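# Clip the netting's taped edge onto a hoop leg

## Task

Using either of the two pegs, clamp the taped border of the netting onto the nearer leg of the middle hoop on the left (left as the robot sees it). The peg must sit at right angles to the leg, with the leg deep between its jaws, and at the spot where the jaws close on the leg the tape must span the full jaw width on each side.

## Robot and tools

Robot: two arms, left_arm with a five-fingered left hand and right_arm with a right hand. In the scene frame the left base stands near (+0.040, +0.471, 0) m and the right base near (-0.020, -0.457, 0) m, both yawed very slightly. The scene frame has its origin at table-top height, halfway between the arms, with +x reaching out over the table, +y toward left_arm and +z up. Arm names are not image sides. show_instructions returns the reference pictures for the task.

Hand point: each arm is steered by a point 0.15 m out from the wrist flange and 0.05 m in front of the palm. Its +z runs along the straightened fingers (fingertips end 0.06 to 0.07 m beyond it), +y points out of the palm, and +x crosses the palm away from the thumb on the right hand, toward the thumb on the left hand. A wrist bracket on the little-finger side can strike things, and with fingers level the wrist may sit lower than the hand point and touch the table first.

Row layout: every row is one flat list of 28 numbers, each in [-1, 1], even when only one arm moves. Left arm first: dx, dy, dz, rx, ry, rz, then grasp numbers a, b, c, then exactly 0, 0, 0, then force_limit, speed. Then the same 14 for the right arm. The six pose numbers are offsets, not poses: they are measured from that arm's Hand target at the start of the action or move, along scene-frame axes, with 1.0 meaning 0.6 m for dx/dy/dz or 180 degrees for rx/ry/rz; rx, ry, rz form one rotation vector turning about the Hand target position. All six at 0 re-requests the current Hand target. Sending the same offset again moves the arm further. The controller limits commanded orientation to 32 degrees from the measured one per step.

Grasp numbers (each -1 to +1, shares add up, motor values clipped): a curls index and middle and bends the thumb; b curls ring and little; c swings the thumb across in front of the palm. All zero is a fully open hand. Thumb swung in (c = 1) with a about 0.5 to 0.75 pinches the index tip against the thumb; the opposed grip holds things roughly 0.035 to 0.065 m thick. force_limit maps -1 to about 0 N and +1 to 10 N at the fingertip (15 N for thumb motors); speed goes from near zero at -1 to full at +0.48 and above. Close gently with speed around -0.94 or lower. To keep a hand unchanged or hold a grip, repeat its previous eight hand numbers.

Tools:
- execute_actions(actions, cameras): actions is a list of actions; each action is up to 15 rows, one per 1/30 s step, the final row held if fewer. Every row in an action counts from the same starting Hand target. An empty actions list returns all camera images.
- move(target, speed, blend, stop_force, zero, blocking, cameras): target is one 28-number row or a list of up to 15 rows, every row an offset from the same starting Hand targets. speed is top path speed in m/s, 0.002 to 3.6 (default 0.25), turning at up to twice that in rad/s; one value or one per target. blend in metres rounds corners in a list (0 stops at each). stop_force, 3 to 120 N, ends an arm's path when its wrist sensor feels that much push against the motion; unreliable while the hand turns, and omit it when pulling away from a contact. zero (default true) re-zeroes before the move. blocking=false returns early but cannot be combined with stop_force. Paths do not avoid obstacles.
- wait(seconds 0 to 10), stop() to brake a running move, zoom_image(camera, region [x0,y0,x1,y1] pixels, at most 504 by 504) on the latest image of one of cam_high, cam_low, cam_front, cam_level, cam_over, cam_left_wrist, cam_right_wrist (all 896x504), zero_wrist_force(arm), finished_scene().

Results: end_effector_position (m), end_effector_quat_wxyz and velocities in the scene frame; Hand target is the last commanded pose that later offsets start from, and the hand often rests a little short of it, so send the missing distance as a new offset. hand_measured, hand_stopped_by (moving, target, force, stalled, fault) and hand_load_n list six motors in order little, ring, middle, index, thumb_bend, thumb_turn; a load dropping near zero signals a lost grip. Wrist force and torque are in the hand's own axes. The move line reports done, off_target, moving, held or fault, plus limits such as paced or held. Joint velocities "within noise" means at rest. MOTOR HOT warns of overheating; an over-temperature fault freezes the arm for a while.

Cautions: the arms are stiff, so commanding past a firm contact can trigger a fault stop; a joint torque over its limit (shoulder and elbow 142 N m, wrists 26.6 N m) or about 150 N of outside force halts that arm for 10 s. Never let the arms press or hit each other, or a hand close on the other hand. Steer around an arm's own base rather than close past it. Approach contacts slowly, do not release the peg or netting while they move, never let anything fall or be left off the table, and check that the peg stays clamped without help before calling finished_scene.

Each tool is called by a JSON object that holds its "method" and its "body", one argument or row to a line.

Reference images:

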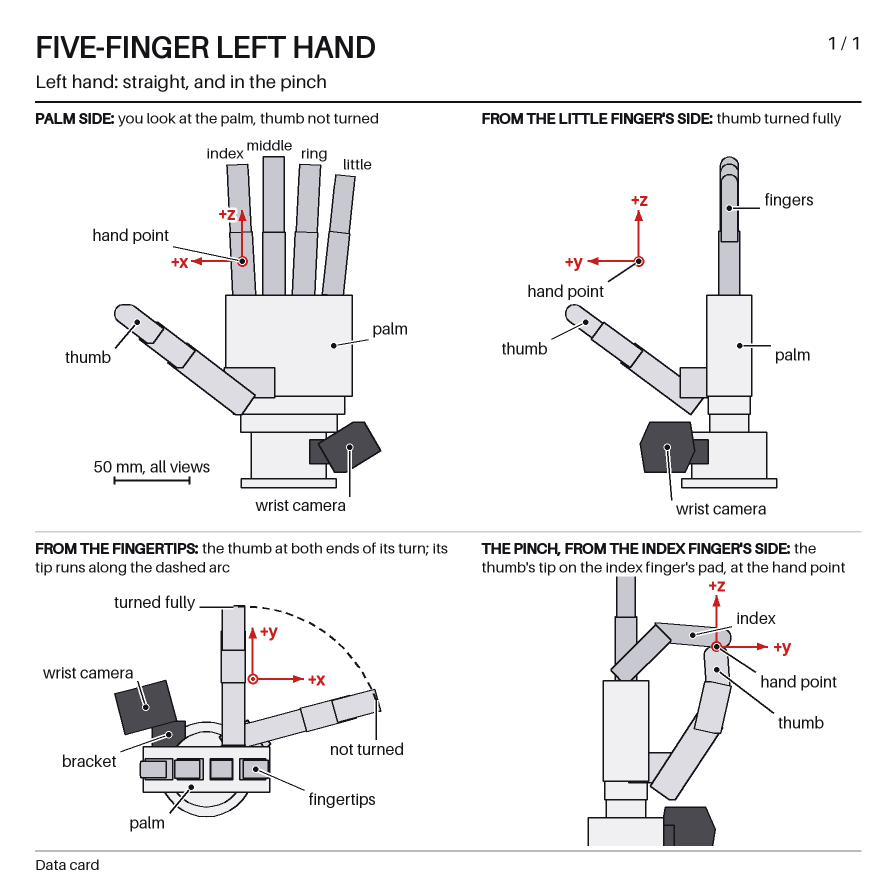

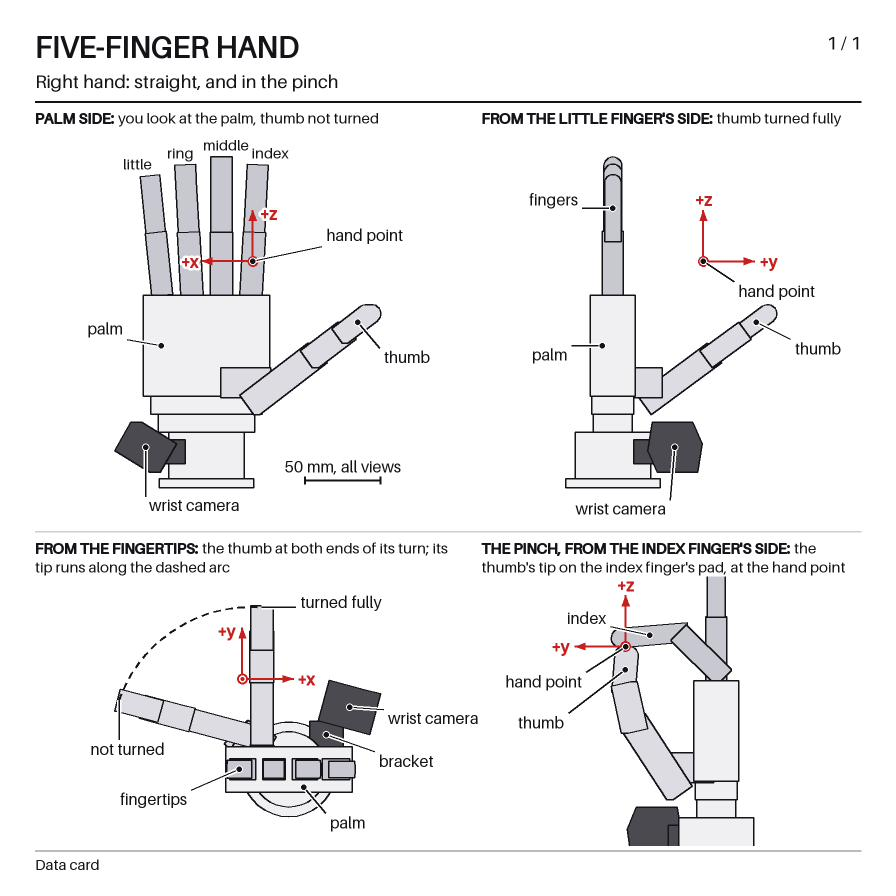

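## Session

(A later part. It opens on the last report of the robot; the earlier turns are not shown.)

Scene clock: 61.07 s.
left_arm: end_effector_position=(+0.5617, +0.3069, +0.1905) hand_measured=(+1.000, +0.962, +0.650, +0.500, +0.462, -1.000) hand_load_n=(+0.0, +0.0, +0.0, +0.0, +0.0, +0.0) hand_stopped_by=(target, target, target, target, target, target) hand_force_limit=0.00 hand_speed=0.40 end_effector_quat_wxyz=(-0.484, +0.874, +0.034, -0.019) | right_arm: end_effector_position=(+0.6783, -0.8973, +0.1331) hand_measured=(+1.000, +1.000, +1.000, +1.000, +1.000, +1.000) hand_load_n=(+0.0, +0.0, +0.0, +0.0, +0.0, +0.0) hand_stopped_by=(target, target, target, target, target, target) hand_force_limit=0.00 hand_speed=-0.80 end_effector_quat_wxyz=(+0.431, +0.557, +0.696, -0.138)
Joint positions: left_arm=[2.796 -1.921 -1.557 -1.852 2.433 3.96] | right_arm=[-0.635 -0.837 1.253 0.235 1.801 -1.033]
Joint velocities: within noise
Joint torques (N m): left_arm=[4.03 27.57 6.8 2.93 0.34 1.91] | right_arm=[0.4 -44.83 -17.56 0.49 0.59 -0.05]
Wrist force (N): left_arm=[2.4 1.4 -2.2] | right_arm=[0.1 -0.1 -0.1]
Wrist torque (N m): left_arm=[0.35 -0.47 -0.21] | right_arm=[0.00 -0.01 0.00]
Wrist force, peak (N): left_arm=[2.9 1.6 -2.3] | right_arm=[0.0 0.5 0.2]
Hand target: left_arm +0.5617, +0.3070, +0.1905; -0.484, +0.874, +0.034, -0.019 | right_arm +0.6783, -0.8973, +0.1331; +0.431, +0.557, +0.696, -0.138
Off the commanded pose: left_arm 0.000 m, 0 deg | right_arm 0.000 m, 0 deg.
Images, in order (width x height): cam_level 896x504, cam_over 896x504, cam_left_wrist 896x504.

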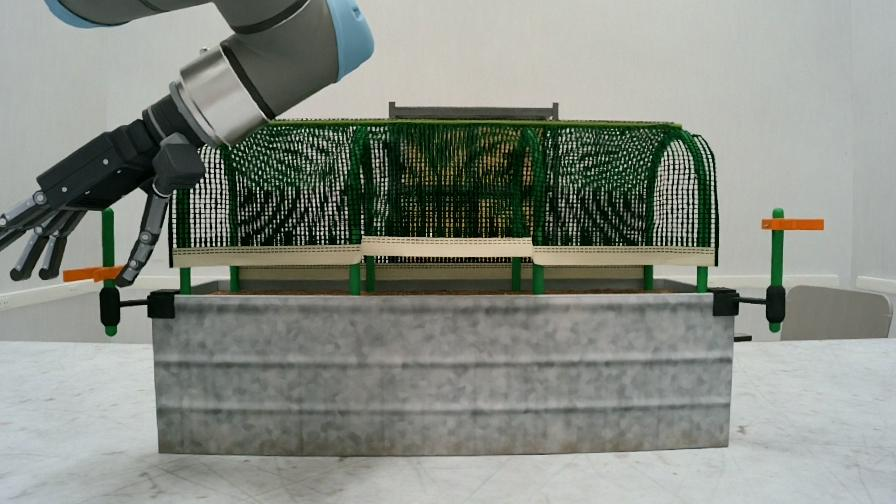

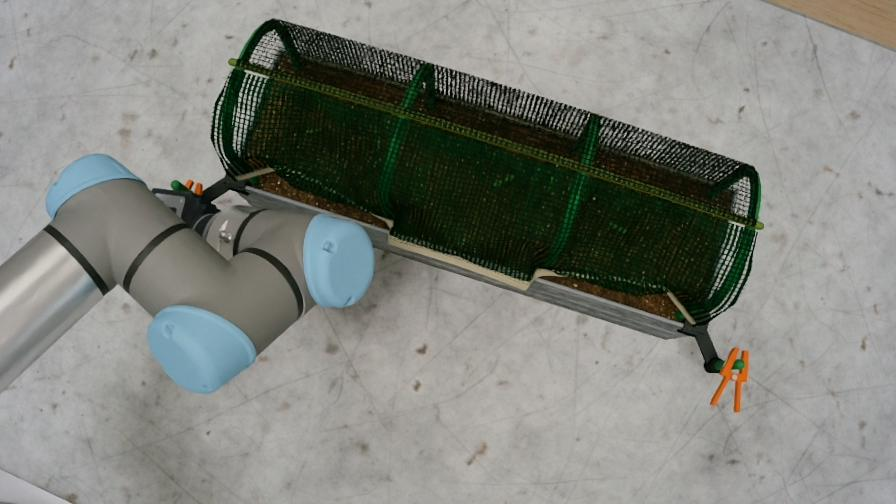

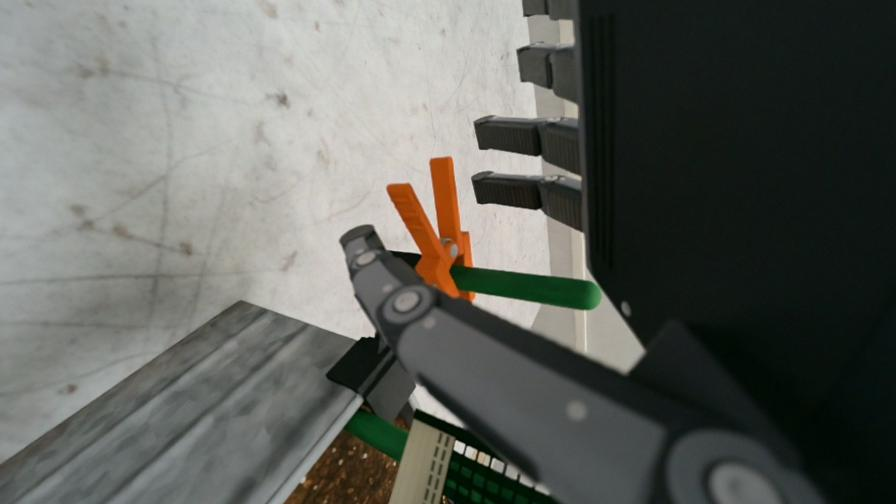

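{"method": "zoom_image", "body": {
  "camera": "cam_level",
  "region": [0, 180, 220, 340]
}}

{"method": "zoom_image", "body": {
  "camera": "cam_left_wrist",
  "region": [320, 100, 640, 340]
}}

Scaled by 2.291 from the camera's 896x504 image, which has a finer 1280x720 frame.

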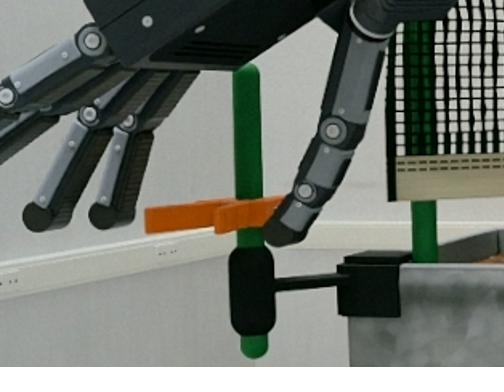

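Scaled by 1.575 from the camera's 896x504 image, which has a finer 1280x720 frame.

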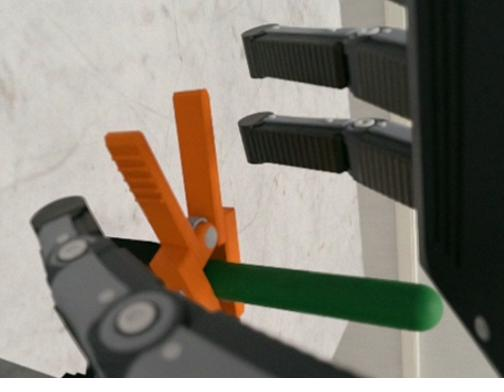

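{"method": "move", "body": {
  "target": [0,0,-0.0017,0.0443,0.0035,0,0.25,0,1,0,0,0,0,0.4,0,0,0,0,0,0,0,0,0,0,0,0,0,-0.8],
  "speed": 0.1,
  "cameras": ["cam_level","cam_left_wrist"]
}}

Scene clock: 65.17 s.
left_arm: end_effector_position=(+0.5617, +0.3070, +0.1895) hand_measured=(+1.000, +0.962, +0.650, +0.500, +0.462, -1.000) hand_load_n=(+0.0, +0.0, +0.0, -0.5, +0.0, +0.0) hand_stopped_by=(target, target, target, target, target, target) hand_force_limit=0.00 hand_speed=0.40 end_effector_quat_wxyz=(-0.544, +0.838, +0.033, -0.021) | right_arm: end_effector_position=(+0.6783, -0.8973, +0.1331) hand_measured=(+1.000, +1.000, +1.000, +1.000, +1.000, +1.000) hand_load_n=(+0.0, +0.0, +0.0, +0.0, +0.0, +0.0) hand_stopped_by=(target, target, target, target, target, target) hand_force_limit=0.00 hand_speed=-0.80 end_effector_quat_wxyz=(+0.431, +0.557, +0.696, -0.138)
Joint positions: left_arm=[2.761 -1.995 -1.486 -2.048 2.504 3.788] | right_arm=[-0.635 -0.837 1.253 0.235 1.801 -1.033]
Joint torques (N m): left_arm=[-11.01 29.17 31.72 -0.67 2.56 -1.55] | right_arm=[0.35 -43.97 -17.73 0.58 0.76 -0.07]
Wrist force (N): left_arm=[2.0 1.6 -1.8] | right_arm=[0.2 0.3 0.0]
Wrist torque (N m): left_arm=[0.33 -0.41 -0.05] | right_arm=[0.04 -0.04 0.02]
Wrist force, peak (N): left_arm=[2.4 1.9 -2.3] | right_arm=[0.6 0.4 -0.1]
Hand target: left_arm +0.5617, +0.3070, +0.1895; -0.544, +0.838, +0.033, -0.021 | right_arm +0.6783, -0.8973, +0.1331; +0.431, +0.557, +0.696, -0.138
Off the commanded pose: left_arm 0.000 m, 0 deg | right_arm 0.000 m, 0 deg.
move: done
Images, in order (width x height): cam_level 896x504, cam_left_wrist 896x504.

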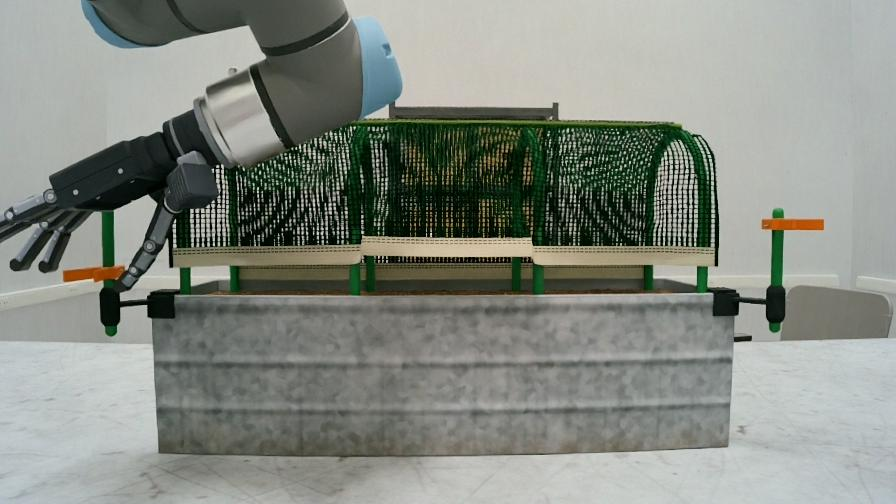

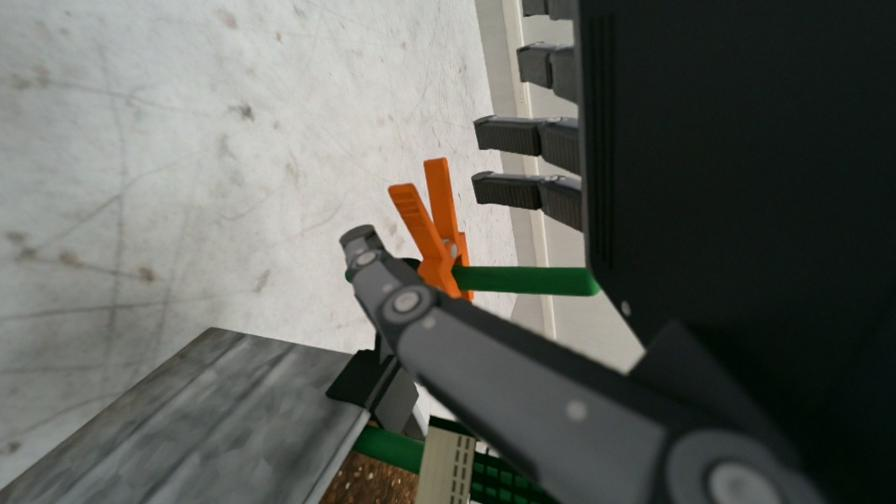

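{"method": "move", "body": {
  "target": [0,0,0,0,0,0,0.42,0,1,0,0,0,-0.3,-0.92,0,0,0,0,0,0,0,0,0,0,0,0,0,-0.8],
  "speed": 0.1,
  "cameras": ["cam_level","cam_left_wrist"]
}}

{"method": "zoom_image", "body": {
  "camera": "cam_left_wrist",
  "region": [320, 100, 640, 340]
}}

{"method": "zoom_image", "body": {
  "camera": "cam_level",
  "region": [0, 180, 220, 340]
}}

Scene clock: 67.47 s.
left_arm: end_effector_position=(+0.5617, +0.3070, +0.1895) hand_measured=(+1.000, +0.938, +0.310, +0.160, +0.336, -1.000) hand_load_n=(+0.0, +0.0, +0.0, +0.0, +0.0, +0.0) hand_stopped_by=(target, target, target, target, target, target) hand_force_limit=-0.30 hand_speed=-0.92 end_effector_quat_wxyz=(-0.544, +0.838, +0.033, -0.021) | right_arm: end_effector_position=(+0.6783, -0.8973, +0.1331) hand_measured=(+1.000, +1.000, +1.000, +1.000, +1.000, +1.000) hand_load_n=(+0.0, +0.0, +0.0, +0.0, +0.0, +0.0) hand_stopped_by=(target, target, target, target, target, target) hand_force_limit=0.00 hand_speed=-0.80 end_effector_quat_wxyz=(+0.431, +0.557, +0.696, -0.138)
Joint positions: left_arm=[2.761 -1.995 -1.486 -2.049 2.504 3.788] | right_arm=[-0.635 -0.837 1.253 0.235 1.801 -1.033]
Joint torques (N m): left_arm=[-10.04 31.06 32.51 -0.7 0.65 -1.67] | right_arm=[0.48 -44.01 -16.99 0.59 0.72 -0.04]
Wrist force (N): left_arm=[2.1 1.6 -1.8] | right_arm=[0.0 0.0 0.2]
Wrist torque (N m): left_arm=[0.33 -0.43 -0.03] | right_arm=[-0.01 0.00 0.00]
Wrist force, peak (N): left_arm=[2.2 1.8 -2.2] | right_arm=[0.2 0.5 0.2]
Hand target: left_arm +0.5617, +0.3070, +0.1895; -0.544, +0.838, +0.033, -0.021 | right_arm +0.6783, -0.8973, +0.1331; +0.431, +0.557, +0.696, -0.138
Off the commanded pose: left_arm 0.000 m, 0 deg | right_arm 0.000 m, 0 deg.
move: done
Images, in order (width x height): cam_level 896x504, cam_left_wrist 896x504.

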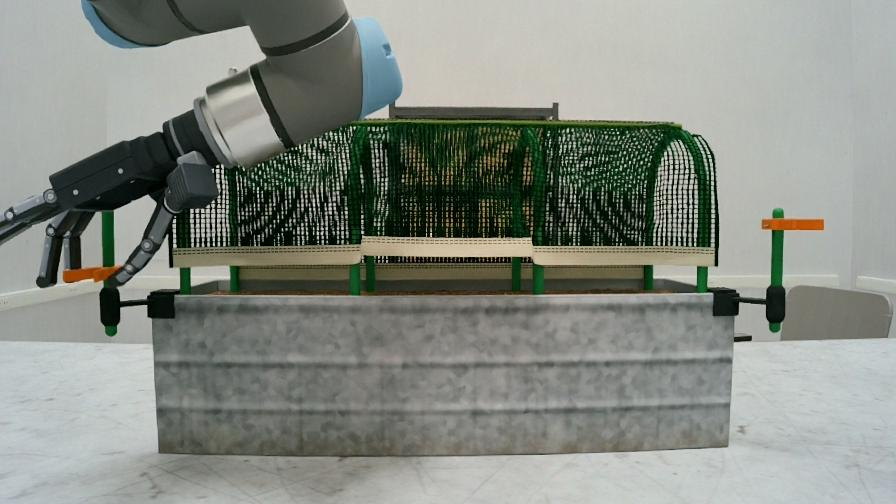

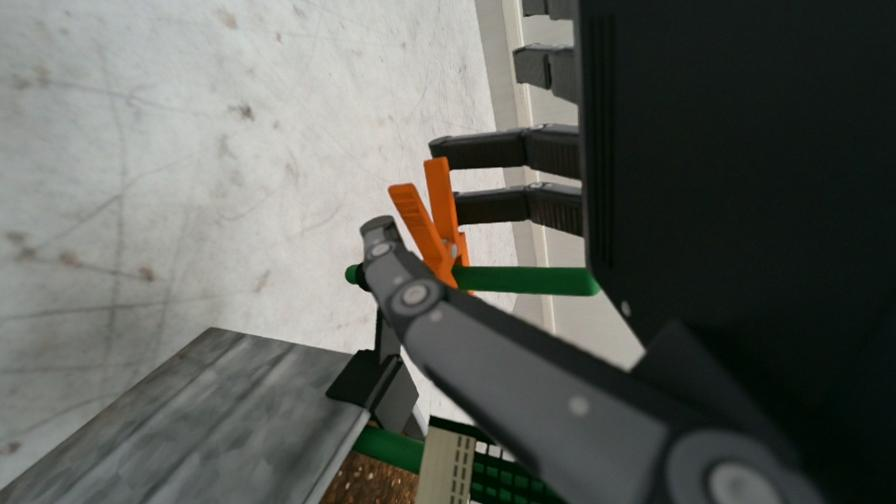

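Scaled by 1.575 from the camera's 896x504 image, which has a finer 1280x720 frame.

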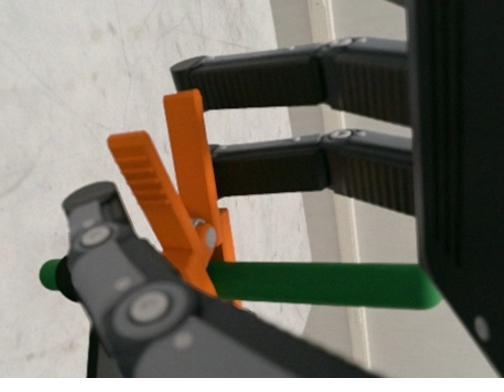

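Scaled by 2.291 from the camera's 896x504 image, which has a finer 1280x720 frame.

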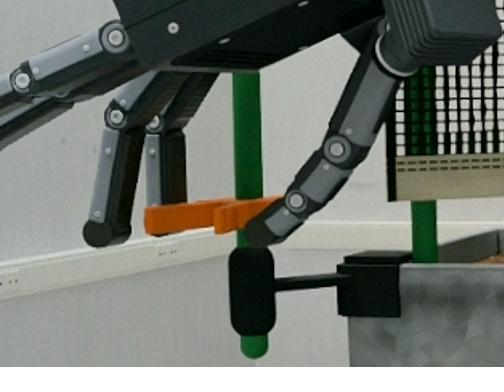

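{"method": "move", "body": {
  "target": [0,0,0.005,0,0,0,0.42,0,1,0,0,0,-0.3,-0.92,0,0,0,0,0,0,0,0,0,0,0,0,0,-0.8],
  "speed": 0.05
}}

{"method": "move", "body": {
  "target": [0,0,0,0,0,0,0.5,0,1,0,0,0,-0.3,-0.92,0,0,0,0,0,0,0,0,0,0,0,0,0,-0.8],
  "speed": 0.1,
  "cameras": ["cam_level","cam_left_wrist"]
}}

{"method": "zoom_image", "body": {
  "camera": "cam_left_wrist",
  "region": [320, 100, 640, 340]
}}

{"method": "zoom_image", "body": {
  "camera": "cam_level",
  "region": [0, 180, 220, 340]
}}

Scene clock: 69.80 s.
left_arm: end_effector_position=(+0.5617, +0.3070, +0.1924) hand_measured=(+1.000, +0.938, +0.310, +0.160, +0.336, -1.000) hand_load_n=(+0.0, +0.0, +0.0, +0.0, +0.0, +0.0) hand_stopped_by=(target, target, target, target, target, target) hand_force_limit=-0.30 hand_speed=-0.92 end_effector_quat_wxyz=(-0.544, +0.838, +0.033, -0.021) | right_arm: end_effector_position=(+0.6783, -0.8973, +0.1331) hand_measured=(+1.000, +1.000, +1.000, +1.000, +1.000, +1.000) hand_load_n=(+0.5, +0.0, +0.0, +0.5, +0.0, +0.0) hand_stopped_by=(target, target, target, target, target, target) hand_force_limit=0.00 hand_speed=-0.80 end_effector_quat_wxyz=(+0.431, +0.557, +0.696, -0.138)
Joint positions: left_arm=[2.761 -1.993 -1.482 -2.055 2.504 3.788] | right_arm=[-0.635 -0.837 1.253 0.235 1.801 -1.033]
Joint torques (N m): left_arm=[-10.41 47.68 32.89 -1.13 -0.14 -0.43] | right_arm=[0.36 -44.36 -17.28 0.54 0.77 -0.06]
Wrist force (N): left_arm=[1.9 1.5 -1.9] | right_arm=[0.1 0.3 0.0]
Wrist torque (N m): left_arm=[0.34 -0.39 -0.05] | right_arm=[0.06 -0.01 0.02]
Wrist force, peak (N): left_arm=[2.0 1.9 -2.1] | right_arm=[0.4 0.4 -0.2]
Hand target: left_arm +0.5617, +0.3070, +0.1925; -0.544, +0.838, +0.033, -0.021 | right_arm +0.6783, -0.8973, +0.1331; +0.431, +0.557, +0.696, -0.138
Off the commanded pose: left_arm 0.000 m, 0 deg | right_arm 0.000 m, 0 deg.
move: done

Scene clock: 70.77 s.
left_arm: end_effector_position=(+0.5617, +0.3070, +0.1925) hand_measured=(+1.000, +0.926, +0.150, +0.056, +0.276, -1.000) hand_load_n=(+0.0, +0.0, +0.0, +4.0, +1.0, +0.0) hand_stopped_by=(target, target, target, force, target, target) hand_force_limit=-0.30 hand_speed=-0.92 end_effector_quat_wxyz=(-0.544, +0.838, +0.033, -0.021) | right_arm: end_effector_position=(+0.6783, -0.8973, +0.1331) hand_measured=(+1.000, +1.000, +1.000, +1.000, +1.000, +1.000) hand_load_n=(+0.0, +0.0, +0.0, +0.0, +0.0, +0.0) hand_stopped_by=(target, target, target, target, target, target) hand_force_limit=0.00 hand_speed=-0.80 end_effector_quat_wxyz=(+0.431, +0.557, +0.696, -0.138)
Joint positions: left_arm=[2.761 -1.993 -1.481 -2.056 2.504 3.788] | right_arm=[-0.635 -0.837 1.253 0.235 1.801 -1.033]
Joint torques (N m): left_arm=[-10.72 46.18 32.77 1.42 -0.3 -0.48] | right_arm=[0.71 -44.22 -16.69 0.54 0.73 -0.06]
Wrist force (N): left_arm=[-0.5 0.5 0.1] | right_arm=[0.0 0.0 -0.1]
Wrist torque (N m): left_arm=[0.37 -0.51 -0.06] | right_arm=[0.01 0.00 0.00]
Wrist force, peak (N): left_arm=[2.2 1.7 -2.0] | right_arm=[0.4 0.3 0.1]
Hand target: left_arm +0.5617, +0.3070, +0.1925; -0.544, +0.838, +0.033, -0.021 | right_arm +0.6783, -0.8973, +0.1331; +0.431, +0.557, +0.696, -0.138
Off the commanded pose: left_arm 0.000 m, 0 deg | right_arm 0.000 m, 0 deg.
move: done
Images, in order (width x height): cam_level 896x504, cam_left_wrist 896x504.

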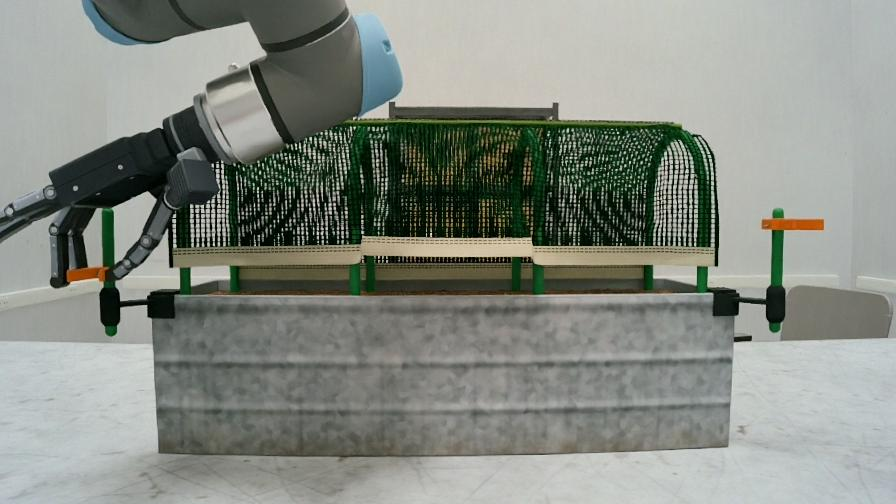

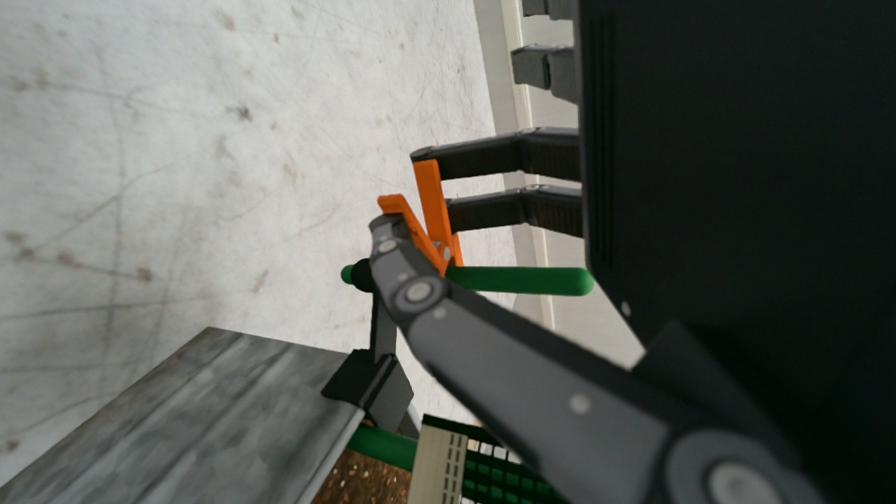

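Scaled by 1.575 from the camera's 896x504 image, which has a finer 1280x720 frame.

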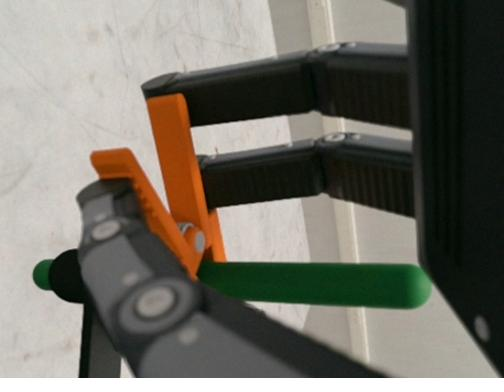

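Scaled by 2.291 from the camera's 896x504 image, which has a finer 1280x720 frame.

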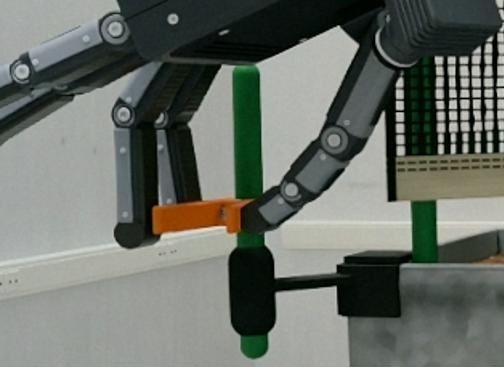

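{"method": "move", "body": {
  "target": [-0.0004,0.005,0,0,0,0,0.5,0,1,0,0,0,-0.3,-0.92,0,0,0,0,0,0,0,0,0,0,0,0,0,-0.8],
  "speed": 0.05
}}

{"method": "move", "body": {
  "target": [0,0,0,0,0,0,0.58,0.05,1,0,0,0,0.3,-0.92,0,0,0,0,0,0,0,0,0,0,0,0,0,-0.8],
  "speed": 0.1,
  "cameras": ["cam_level","cam_left_wrist"]
}}

{"method": "zoom_image", "body": {
  "camera": "cam_left_wrist",
  "region": [320, 100, 640, 340]
}}

{"method": "zoom_image", "body": {
  "camera": "cam_level",
  "region": [0, 180, 220, 340]
}}

Scene clock: 71.90 s.
left_arm: end_effector_position=(+0.5615, +0.3098, +0.1925) hand_measured=(+1.000, +0.926, +0.150, +0.056, +0.276, -1.000) hand_load_n=(+0.0, +0.0, +0.0, +0.0, +0.5, +0.0) hand_stopped_by=(target, target, target, force, target, target) hand_force_limit=-0.30 hand_speed=-0.92 end_effector_quat_wxyz=(-0.544, +0.838, +0.033, -0.021) | right_arm: end_effector_position=(+0.6783, -0.8973, +0.1331) hand_measured=(+1.000, +1.000, +1.000, +1.000, +1.000, +1.000) hand_load_n=(-0.5, +0.0, +0.0, +0.0, +0.0, +0.0) hand_stopped_by=(target, target, target, target, target, target) hand_force_limit=0.00 hand_speed=-0.80 end_effector_quat_wxyz=(+0.431, +0.557, +0.696, -0.138)
Joint positions: left_arm=[2.765 -1.988 -1.489 -2.049 2.507 3.792] | right_arm=[-0.635 -0.837 1.253 0.235 1.801 -1.033]
Joint torques (N m): left_arm=[10.47 45.73 8.01 2.59 2.56 1.72] | right_arm=[0.26 -43.88 -17.33 0.54 0.72 -0.13]
Wrist force (N): left_arm=[2.0 2.0 -2.5] | right_arm=[-0.1 0.0 -0.1]
Wrist torque (N m): left_arm=[0.36 -0.45 -0.23] | right_arm=[0.02 0.02 -0.01]
Wrist force, peak (N): left_arm=[2.1 2.0 -2.5] | right_arm=[0.4 0.2 0.2]
Hand target: left_arm +0.5615, +0.3100, +0.1925; -0.544, +0.838, +0.033, -0.021 | right_arm +0.6783, -0.8973, +0.1331; +0.431, +0.557, +0.696, -0.138
Off the commanded pose: left_arm 0.000 m, 0 deg | right_arm 0.000 m, 0 deg.
move: done

Scene clock: 72.63 s.
left_arm: end_effector_position=(+0.5615, +0.3100, +0.1925) hand_measured=(+0.958, +0.818, +0.092, +0.030, +0.236, -1.000) hand_load_n=(+0.0, +0.0, +7.0, +5.0, +8.5, +1.0) hand_stopped_by=(target, target, force, force, target, target) hand_force_limit=0.30 hand_speed=-0.92 end_effector_quat_wxyz=(-0.544, +0.838, +0.033, -0.021) | right_arm: end_effector_position=(+0.6783, -0.8973, +0.1331) hand_measured=(+1.000, +1.000, +1.000, +1.000, +1.000, +1.000) hand_load_n=(+0.0, +0.0, +0.0, +0.0, +0.0, +0.0) hand_stopped_by=(target, target, target, target, target, target) hand_force_limit=0.00 hand_speed=-0.80 end_effector_quat_wxyz=(+0.431, +0.557, +0.696, -0.138)
Joint positions: left_arm=[2.765 -1.988 -1.489 -2.049 2.507 3.792] | right_arm=[-0.635 -0.837 1.253 0.235 1.801 -1.033]
Joint torques (N m): left_arm=[9.93 46.45 7.85 2.55 2.43 1.79] | right_arm=[0.44 -44.09 -17.25 0.69 0.8 -0.13]
Wrist force (N): left_arm=[1.4 1.4 -0.9] | right_arm=[0.0 0.1 0.1]
Wrist torque (N m): left_arm=[0.35 -0.46 -0.23] | right_arm=[0.02 -0.01 0.01]
Wrist force, peak (N): left_arm=[1.8 1.8 -2.5] | right_arm=[0.3 0.4 -0.3]
Hand target: left_arm +0.5615, +0.3100, +0.1925; -0.544, +0.838, +0.033, -0.021 | right_arm +0.6783, -0.8973, +0.1331; +0.431, +0.557, +0.696, -0.138
Off the commanded pose: left_arm 0.000 m, 0 deg | right_arm 0.000 m, 0 deg.
move: done
Images, in order (width x height): cam_level 896x504, cam_left_wrist 896x504.

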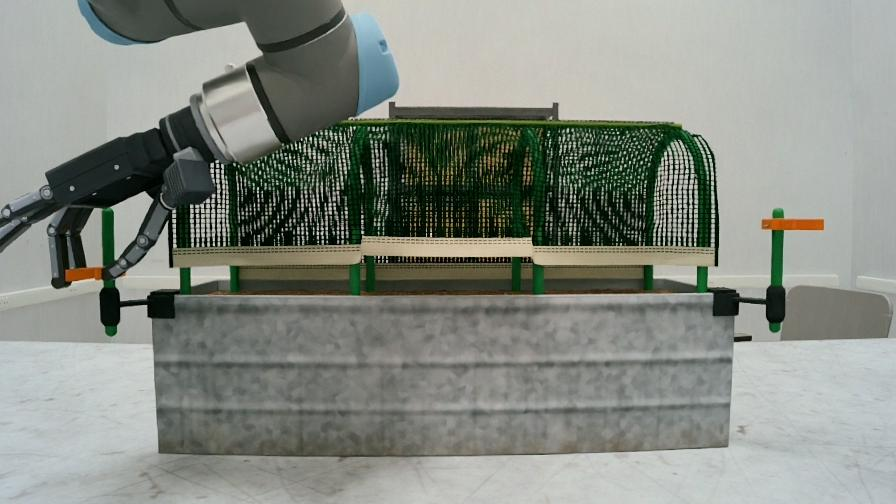

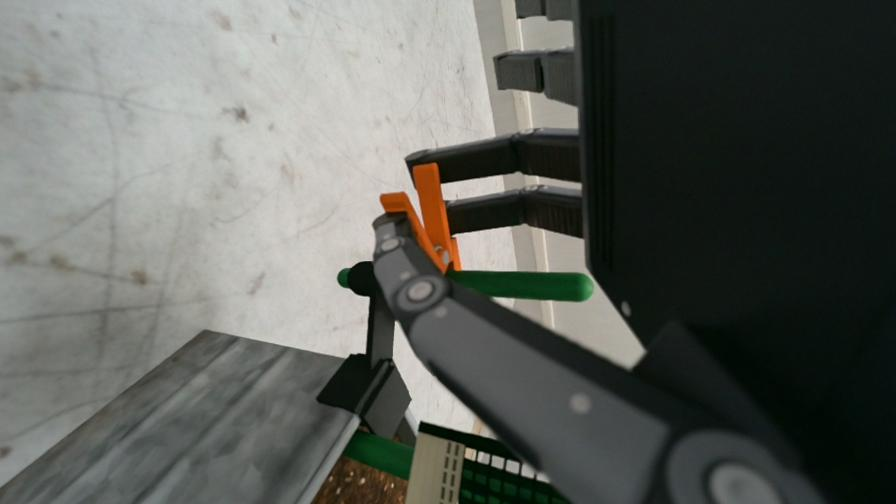

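Scaled by 1.575 from the camera's 896x504 image, which has a finer 1280x720 frame.

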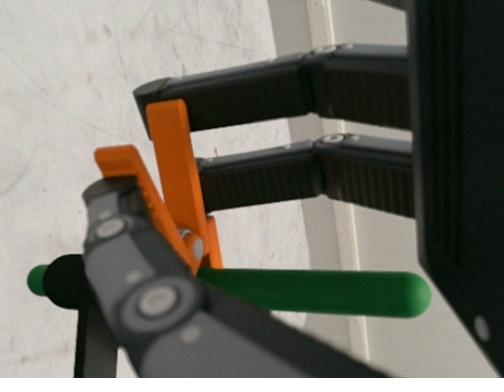

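Scaled by 2.291 from the camera's 896x504 image, which has a finer 1280x720 frame.

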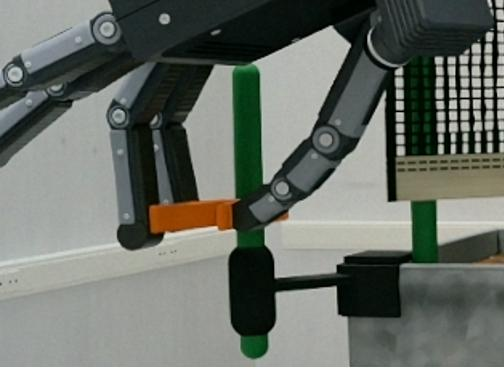

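{"method": "move", "body": {
  "target": [0,0,0,0,0,0,0.64,0.05,1,0,0,0,1,-0.9,0,0,0,0,0,0,0,0,0,0,0,0,0,-0.8],
  "speed": 0.1,
  "cameras": ["cam_level","cam_left_wrist"]
}}

{"method": "zoom_image", "body": {
  "camera": "cam_left_wrist",
  "region": [320, 100, 640, 340]
}}

{"method": "zoom_image", "body": {
  "camera": "cam_level",
  "region": [0, 180, 220, 340]
}}

Scene clock: 73.47 s.
left_arm: end_effector_position=(+0.5615, +0.3100, +0.1925) hand_measured=(+0.964, +0.810, +0.068, +0.014, +0.192, -1.000) hand_load_n=(+0.0, +0.0, +11.0, +9.5, +13.5, +1.5) hand_stopped_by=(target, target, force, force, stalled, target) hand_force_limit=1.00 hand_speed=-0.90 end_effector_quat_wxyz=(-0.544, +0.838, +0.033, -0.021) | right_arm: end_effector_position=(+0.6783, -0.8973, +0.1331) hand_measured=(+1.000, +1.000, +1.000, +1.000, +1.000, +1.000) hand_load_n=(+0.0, +0.0, +0.0, +0.0, +0.0, +0.0) hand_stopped_by=(target, target, target, target, target, target) hand_force_limit=0.00 hand_speed=-0.80 end_effector_quat_wxyz=(+0.431, +0.557, +0.696, -0.138)
Joint positions: left_arm=[2.765 -1.988 -1.489 -2.049 2.507 3.792] | right_arm=[-0.635 -0.837 1.253 0.235 1.801 -1.033]
Joint torques (N m): left_arm=[7.98 45.4 8.02 2.05 2.2 1.74] | right_arm=[0.26 -44.26 -17.1 0.56 0.7 -0.16]
Wrist force (N): left_arm=[2.0 2.1 -0.4] | right_arm=[0.2 0.3 -0.2]
Wrist torque (N m): left_arm=[0.38 -0.42 -0.25] | right_arm=[0.07 -0.02 0.03]
Wrist force, peak (N): left_arm=[2.3 2.1 -0.6] | right_arm=[0.4 0.1 -0.1]
Hand target: left_arm +0.5615, +0.3100, +0.1925; -0.544, +0.838, +0.033, -0.021 | right_arm +0.6783, -0.8973, +0.1331; +0.431, +0.557, +0.696, -0.138
Off the commanded pose: left_arm 0.000 m, 0 deg | right_arm 0.000 m, 0 deg.
move: done
Images, in order (width x height): cam_level 896x504, cam_left_wrist 896x504.

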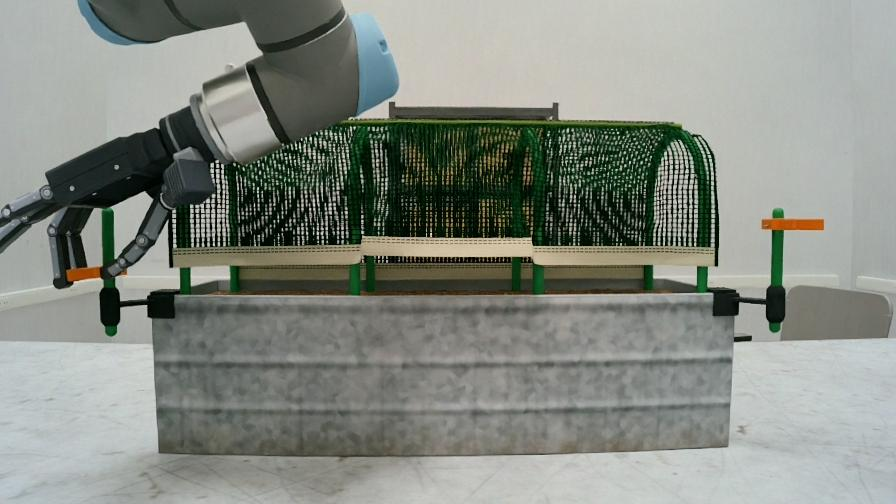

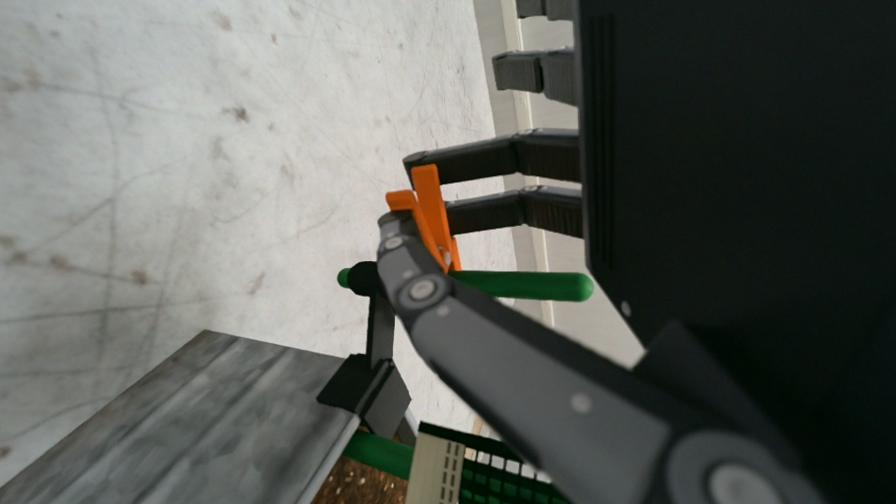

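Scaled by 1.575 from the camera's 896x504 image, which has a finer 1280x720 frame.

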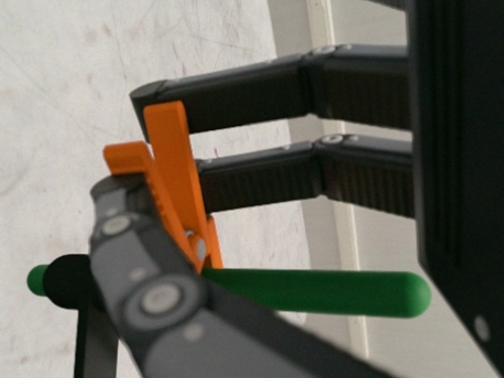

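Scaled by 2.291 from the camera's 896x504 image, which has a finer 1280x720 frame.

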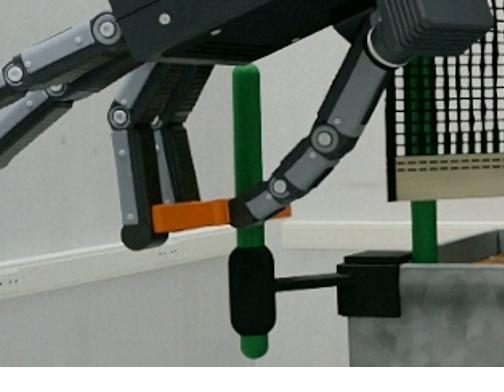

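{"method": "wait", "body": {
  "seconds": 0,
  "cameras": ["cam_high","cam_low","cam_front","cam_over"]
}}

Scene clock: 73.70 s.
left_arm: end_effector_position=(+0.5615, +0.3100, +0.1925) hand_measured=(+0.964, +0.810, +0.068, +0.014, +0.196, -1.000) hand_load_n=(-0.5, +0.0, +11.0, +9.0, +12.5, +1.5) hand_stopped_by=(target, target, force, force, stalled, target) hand_force_limit=1.00 hand_speed=-0.90 end_effector_quat_wxyz=(-0.544, +0.838, +0.033, -0.021) | right_arm: end_effector_position=(+0.6783, -0.8973, +0.1331) hand_measured=(+1.000, +1.000, +1.000, +1.000, +1.000, +1.000) hand_load_n=(+0.0, +0.0, +0.0, +0.0, +0.0, +0.0) hand_stopped_by=(target, target, target, target, target, target) hand_force_limit=0.00 hand_speed=-0.80 end_effector_quat_wxyz=(+0.431, +0.557, +0.696, -0.138)
Joint positions: left_arm=[2.765 -1.988 -1.489 -2.049 2.507 3.792] | right_arm=[-0.635 -0.837 1.253 0.235 1.801 -1.033]
Joint torques (N m): left_arm=[6.48 46.25 8.58 2.03 1.77 1.66] | right_arm=[0.05 -43.96 -17.67 0.7 0.61 -0.21]
Wrist force (N): left_arm=[2.3 2.0 -0.1] | right_arm=[0.1 0.3 -0.2]
Wrist torque (N m): left_arm=[0.35 -0.45 -0.24] | right_arm=[0.05 -0.02 0.02]
Wrist force, peak (N): left_arm=[2.3 2.0 -0.3] | right_arm=[0.3 0.3 -0.1]
Hand target: left_arm +0.5615, +0.3100, +0.1925; -0.544, +0.838, +0.033, -0.021 | right_arm +0.6783, -0.8973, +0.1331; +0.431, +0.557, +0.696, -0.138
Off the commanded pose: left_arm 0.000 m, 0 deg | right_arm 0.000 m, 0 deg.
Images, in order (width x height): cam_high 896x504, cam_low 896x504, cam_front 896x504, cam_over 896x504.

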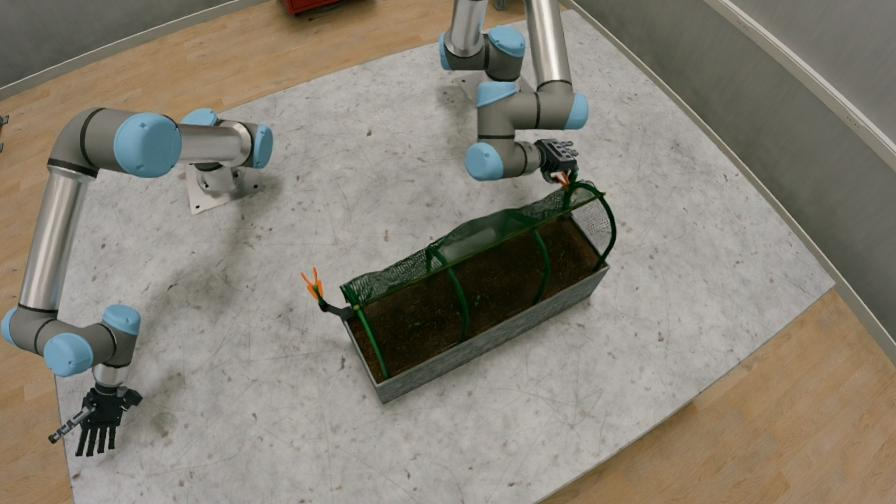

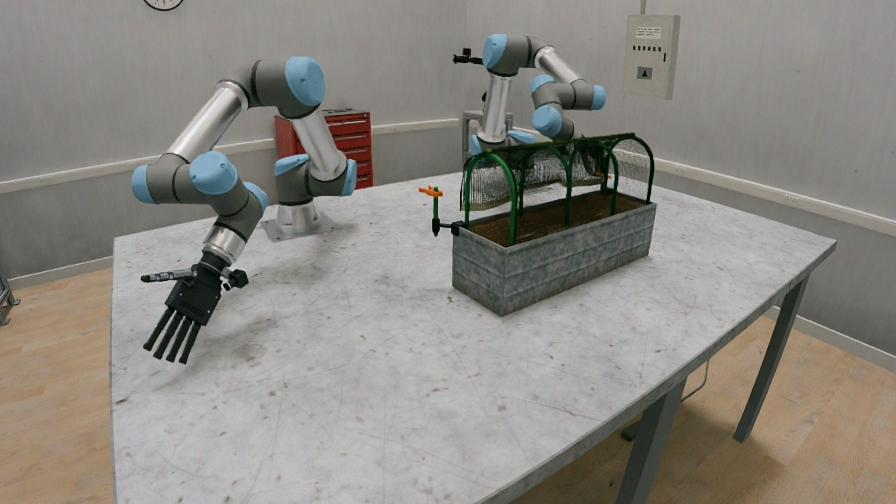

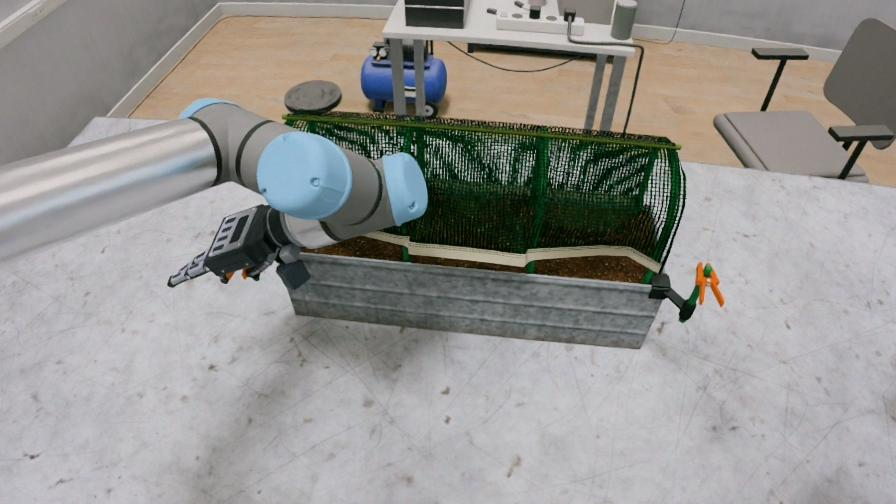

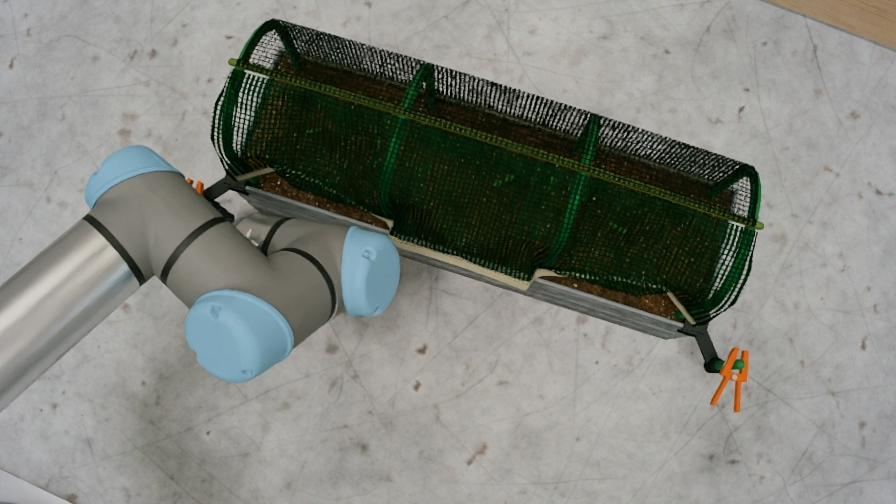

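{"method": "zoom_image", "body": {
  "camera": "cam_over",
  "region": [160, 160, 260, 220]
}}

{"method": "zoom_image", "body": {
  "camera": "cam_over",
  "region": [690, 330, 790, 420]
}}

Scaled by 5.040 from the camera's 896x504 image, which has a finer 1280x720 frame.

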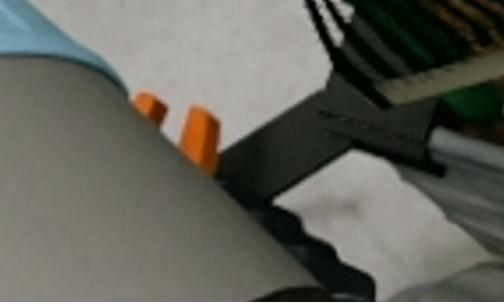

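Scaled by 5.040 from the camera's 896x504 image, which has a finer 1280x720 frame.

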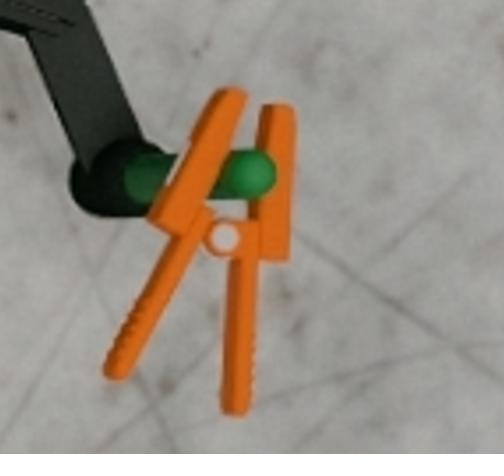

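{"method": "zoom_image", "body": {
  "camera": "cam_high",
  "region": [520, 150, 610, 220]
}}

{"method": "zoom_image", "body": {
  "camera": "cam_low",
  "region": [520, 120, 660, 220]
}}

{"method": "zoom_image", "body": {
  "camera": "cam_high",
  "region": [280, 250, 370, 320]
}}

Scaled by 5.600 from the camera's 896x504 image, which has a finer 1280x720 frame.

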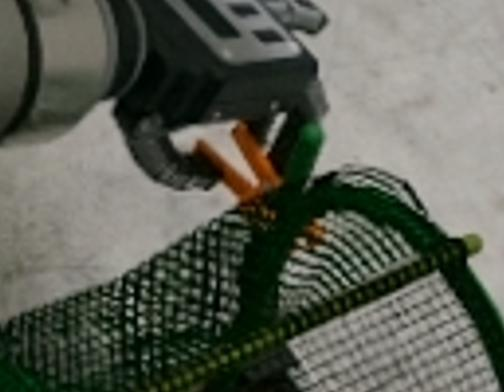

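Scaled by 3.600 from the camera's 896x504 image, which has a finer 1280x720 frame.

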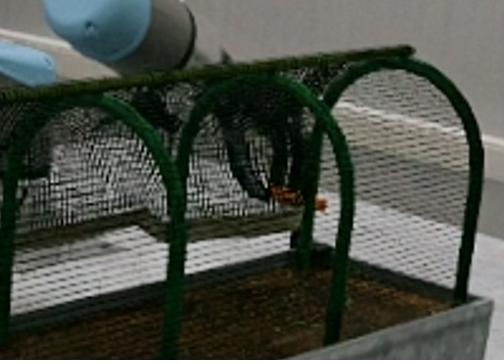

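Scaled by 5.600 from the camera's 896x504 image, which has a finer 1280x720 frame.

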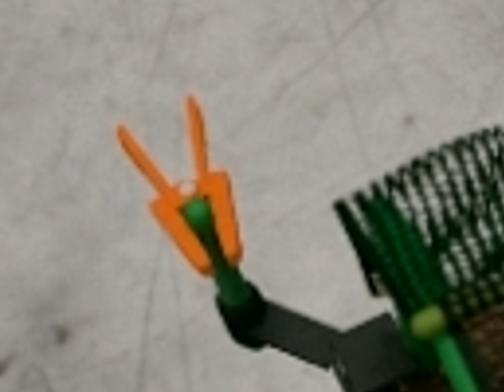

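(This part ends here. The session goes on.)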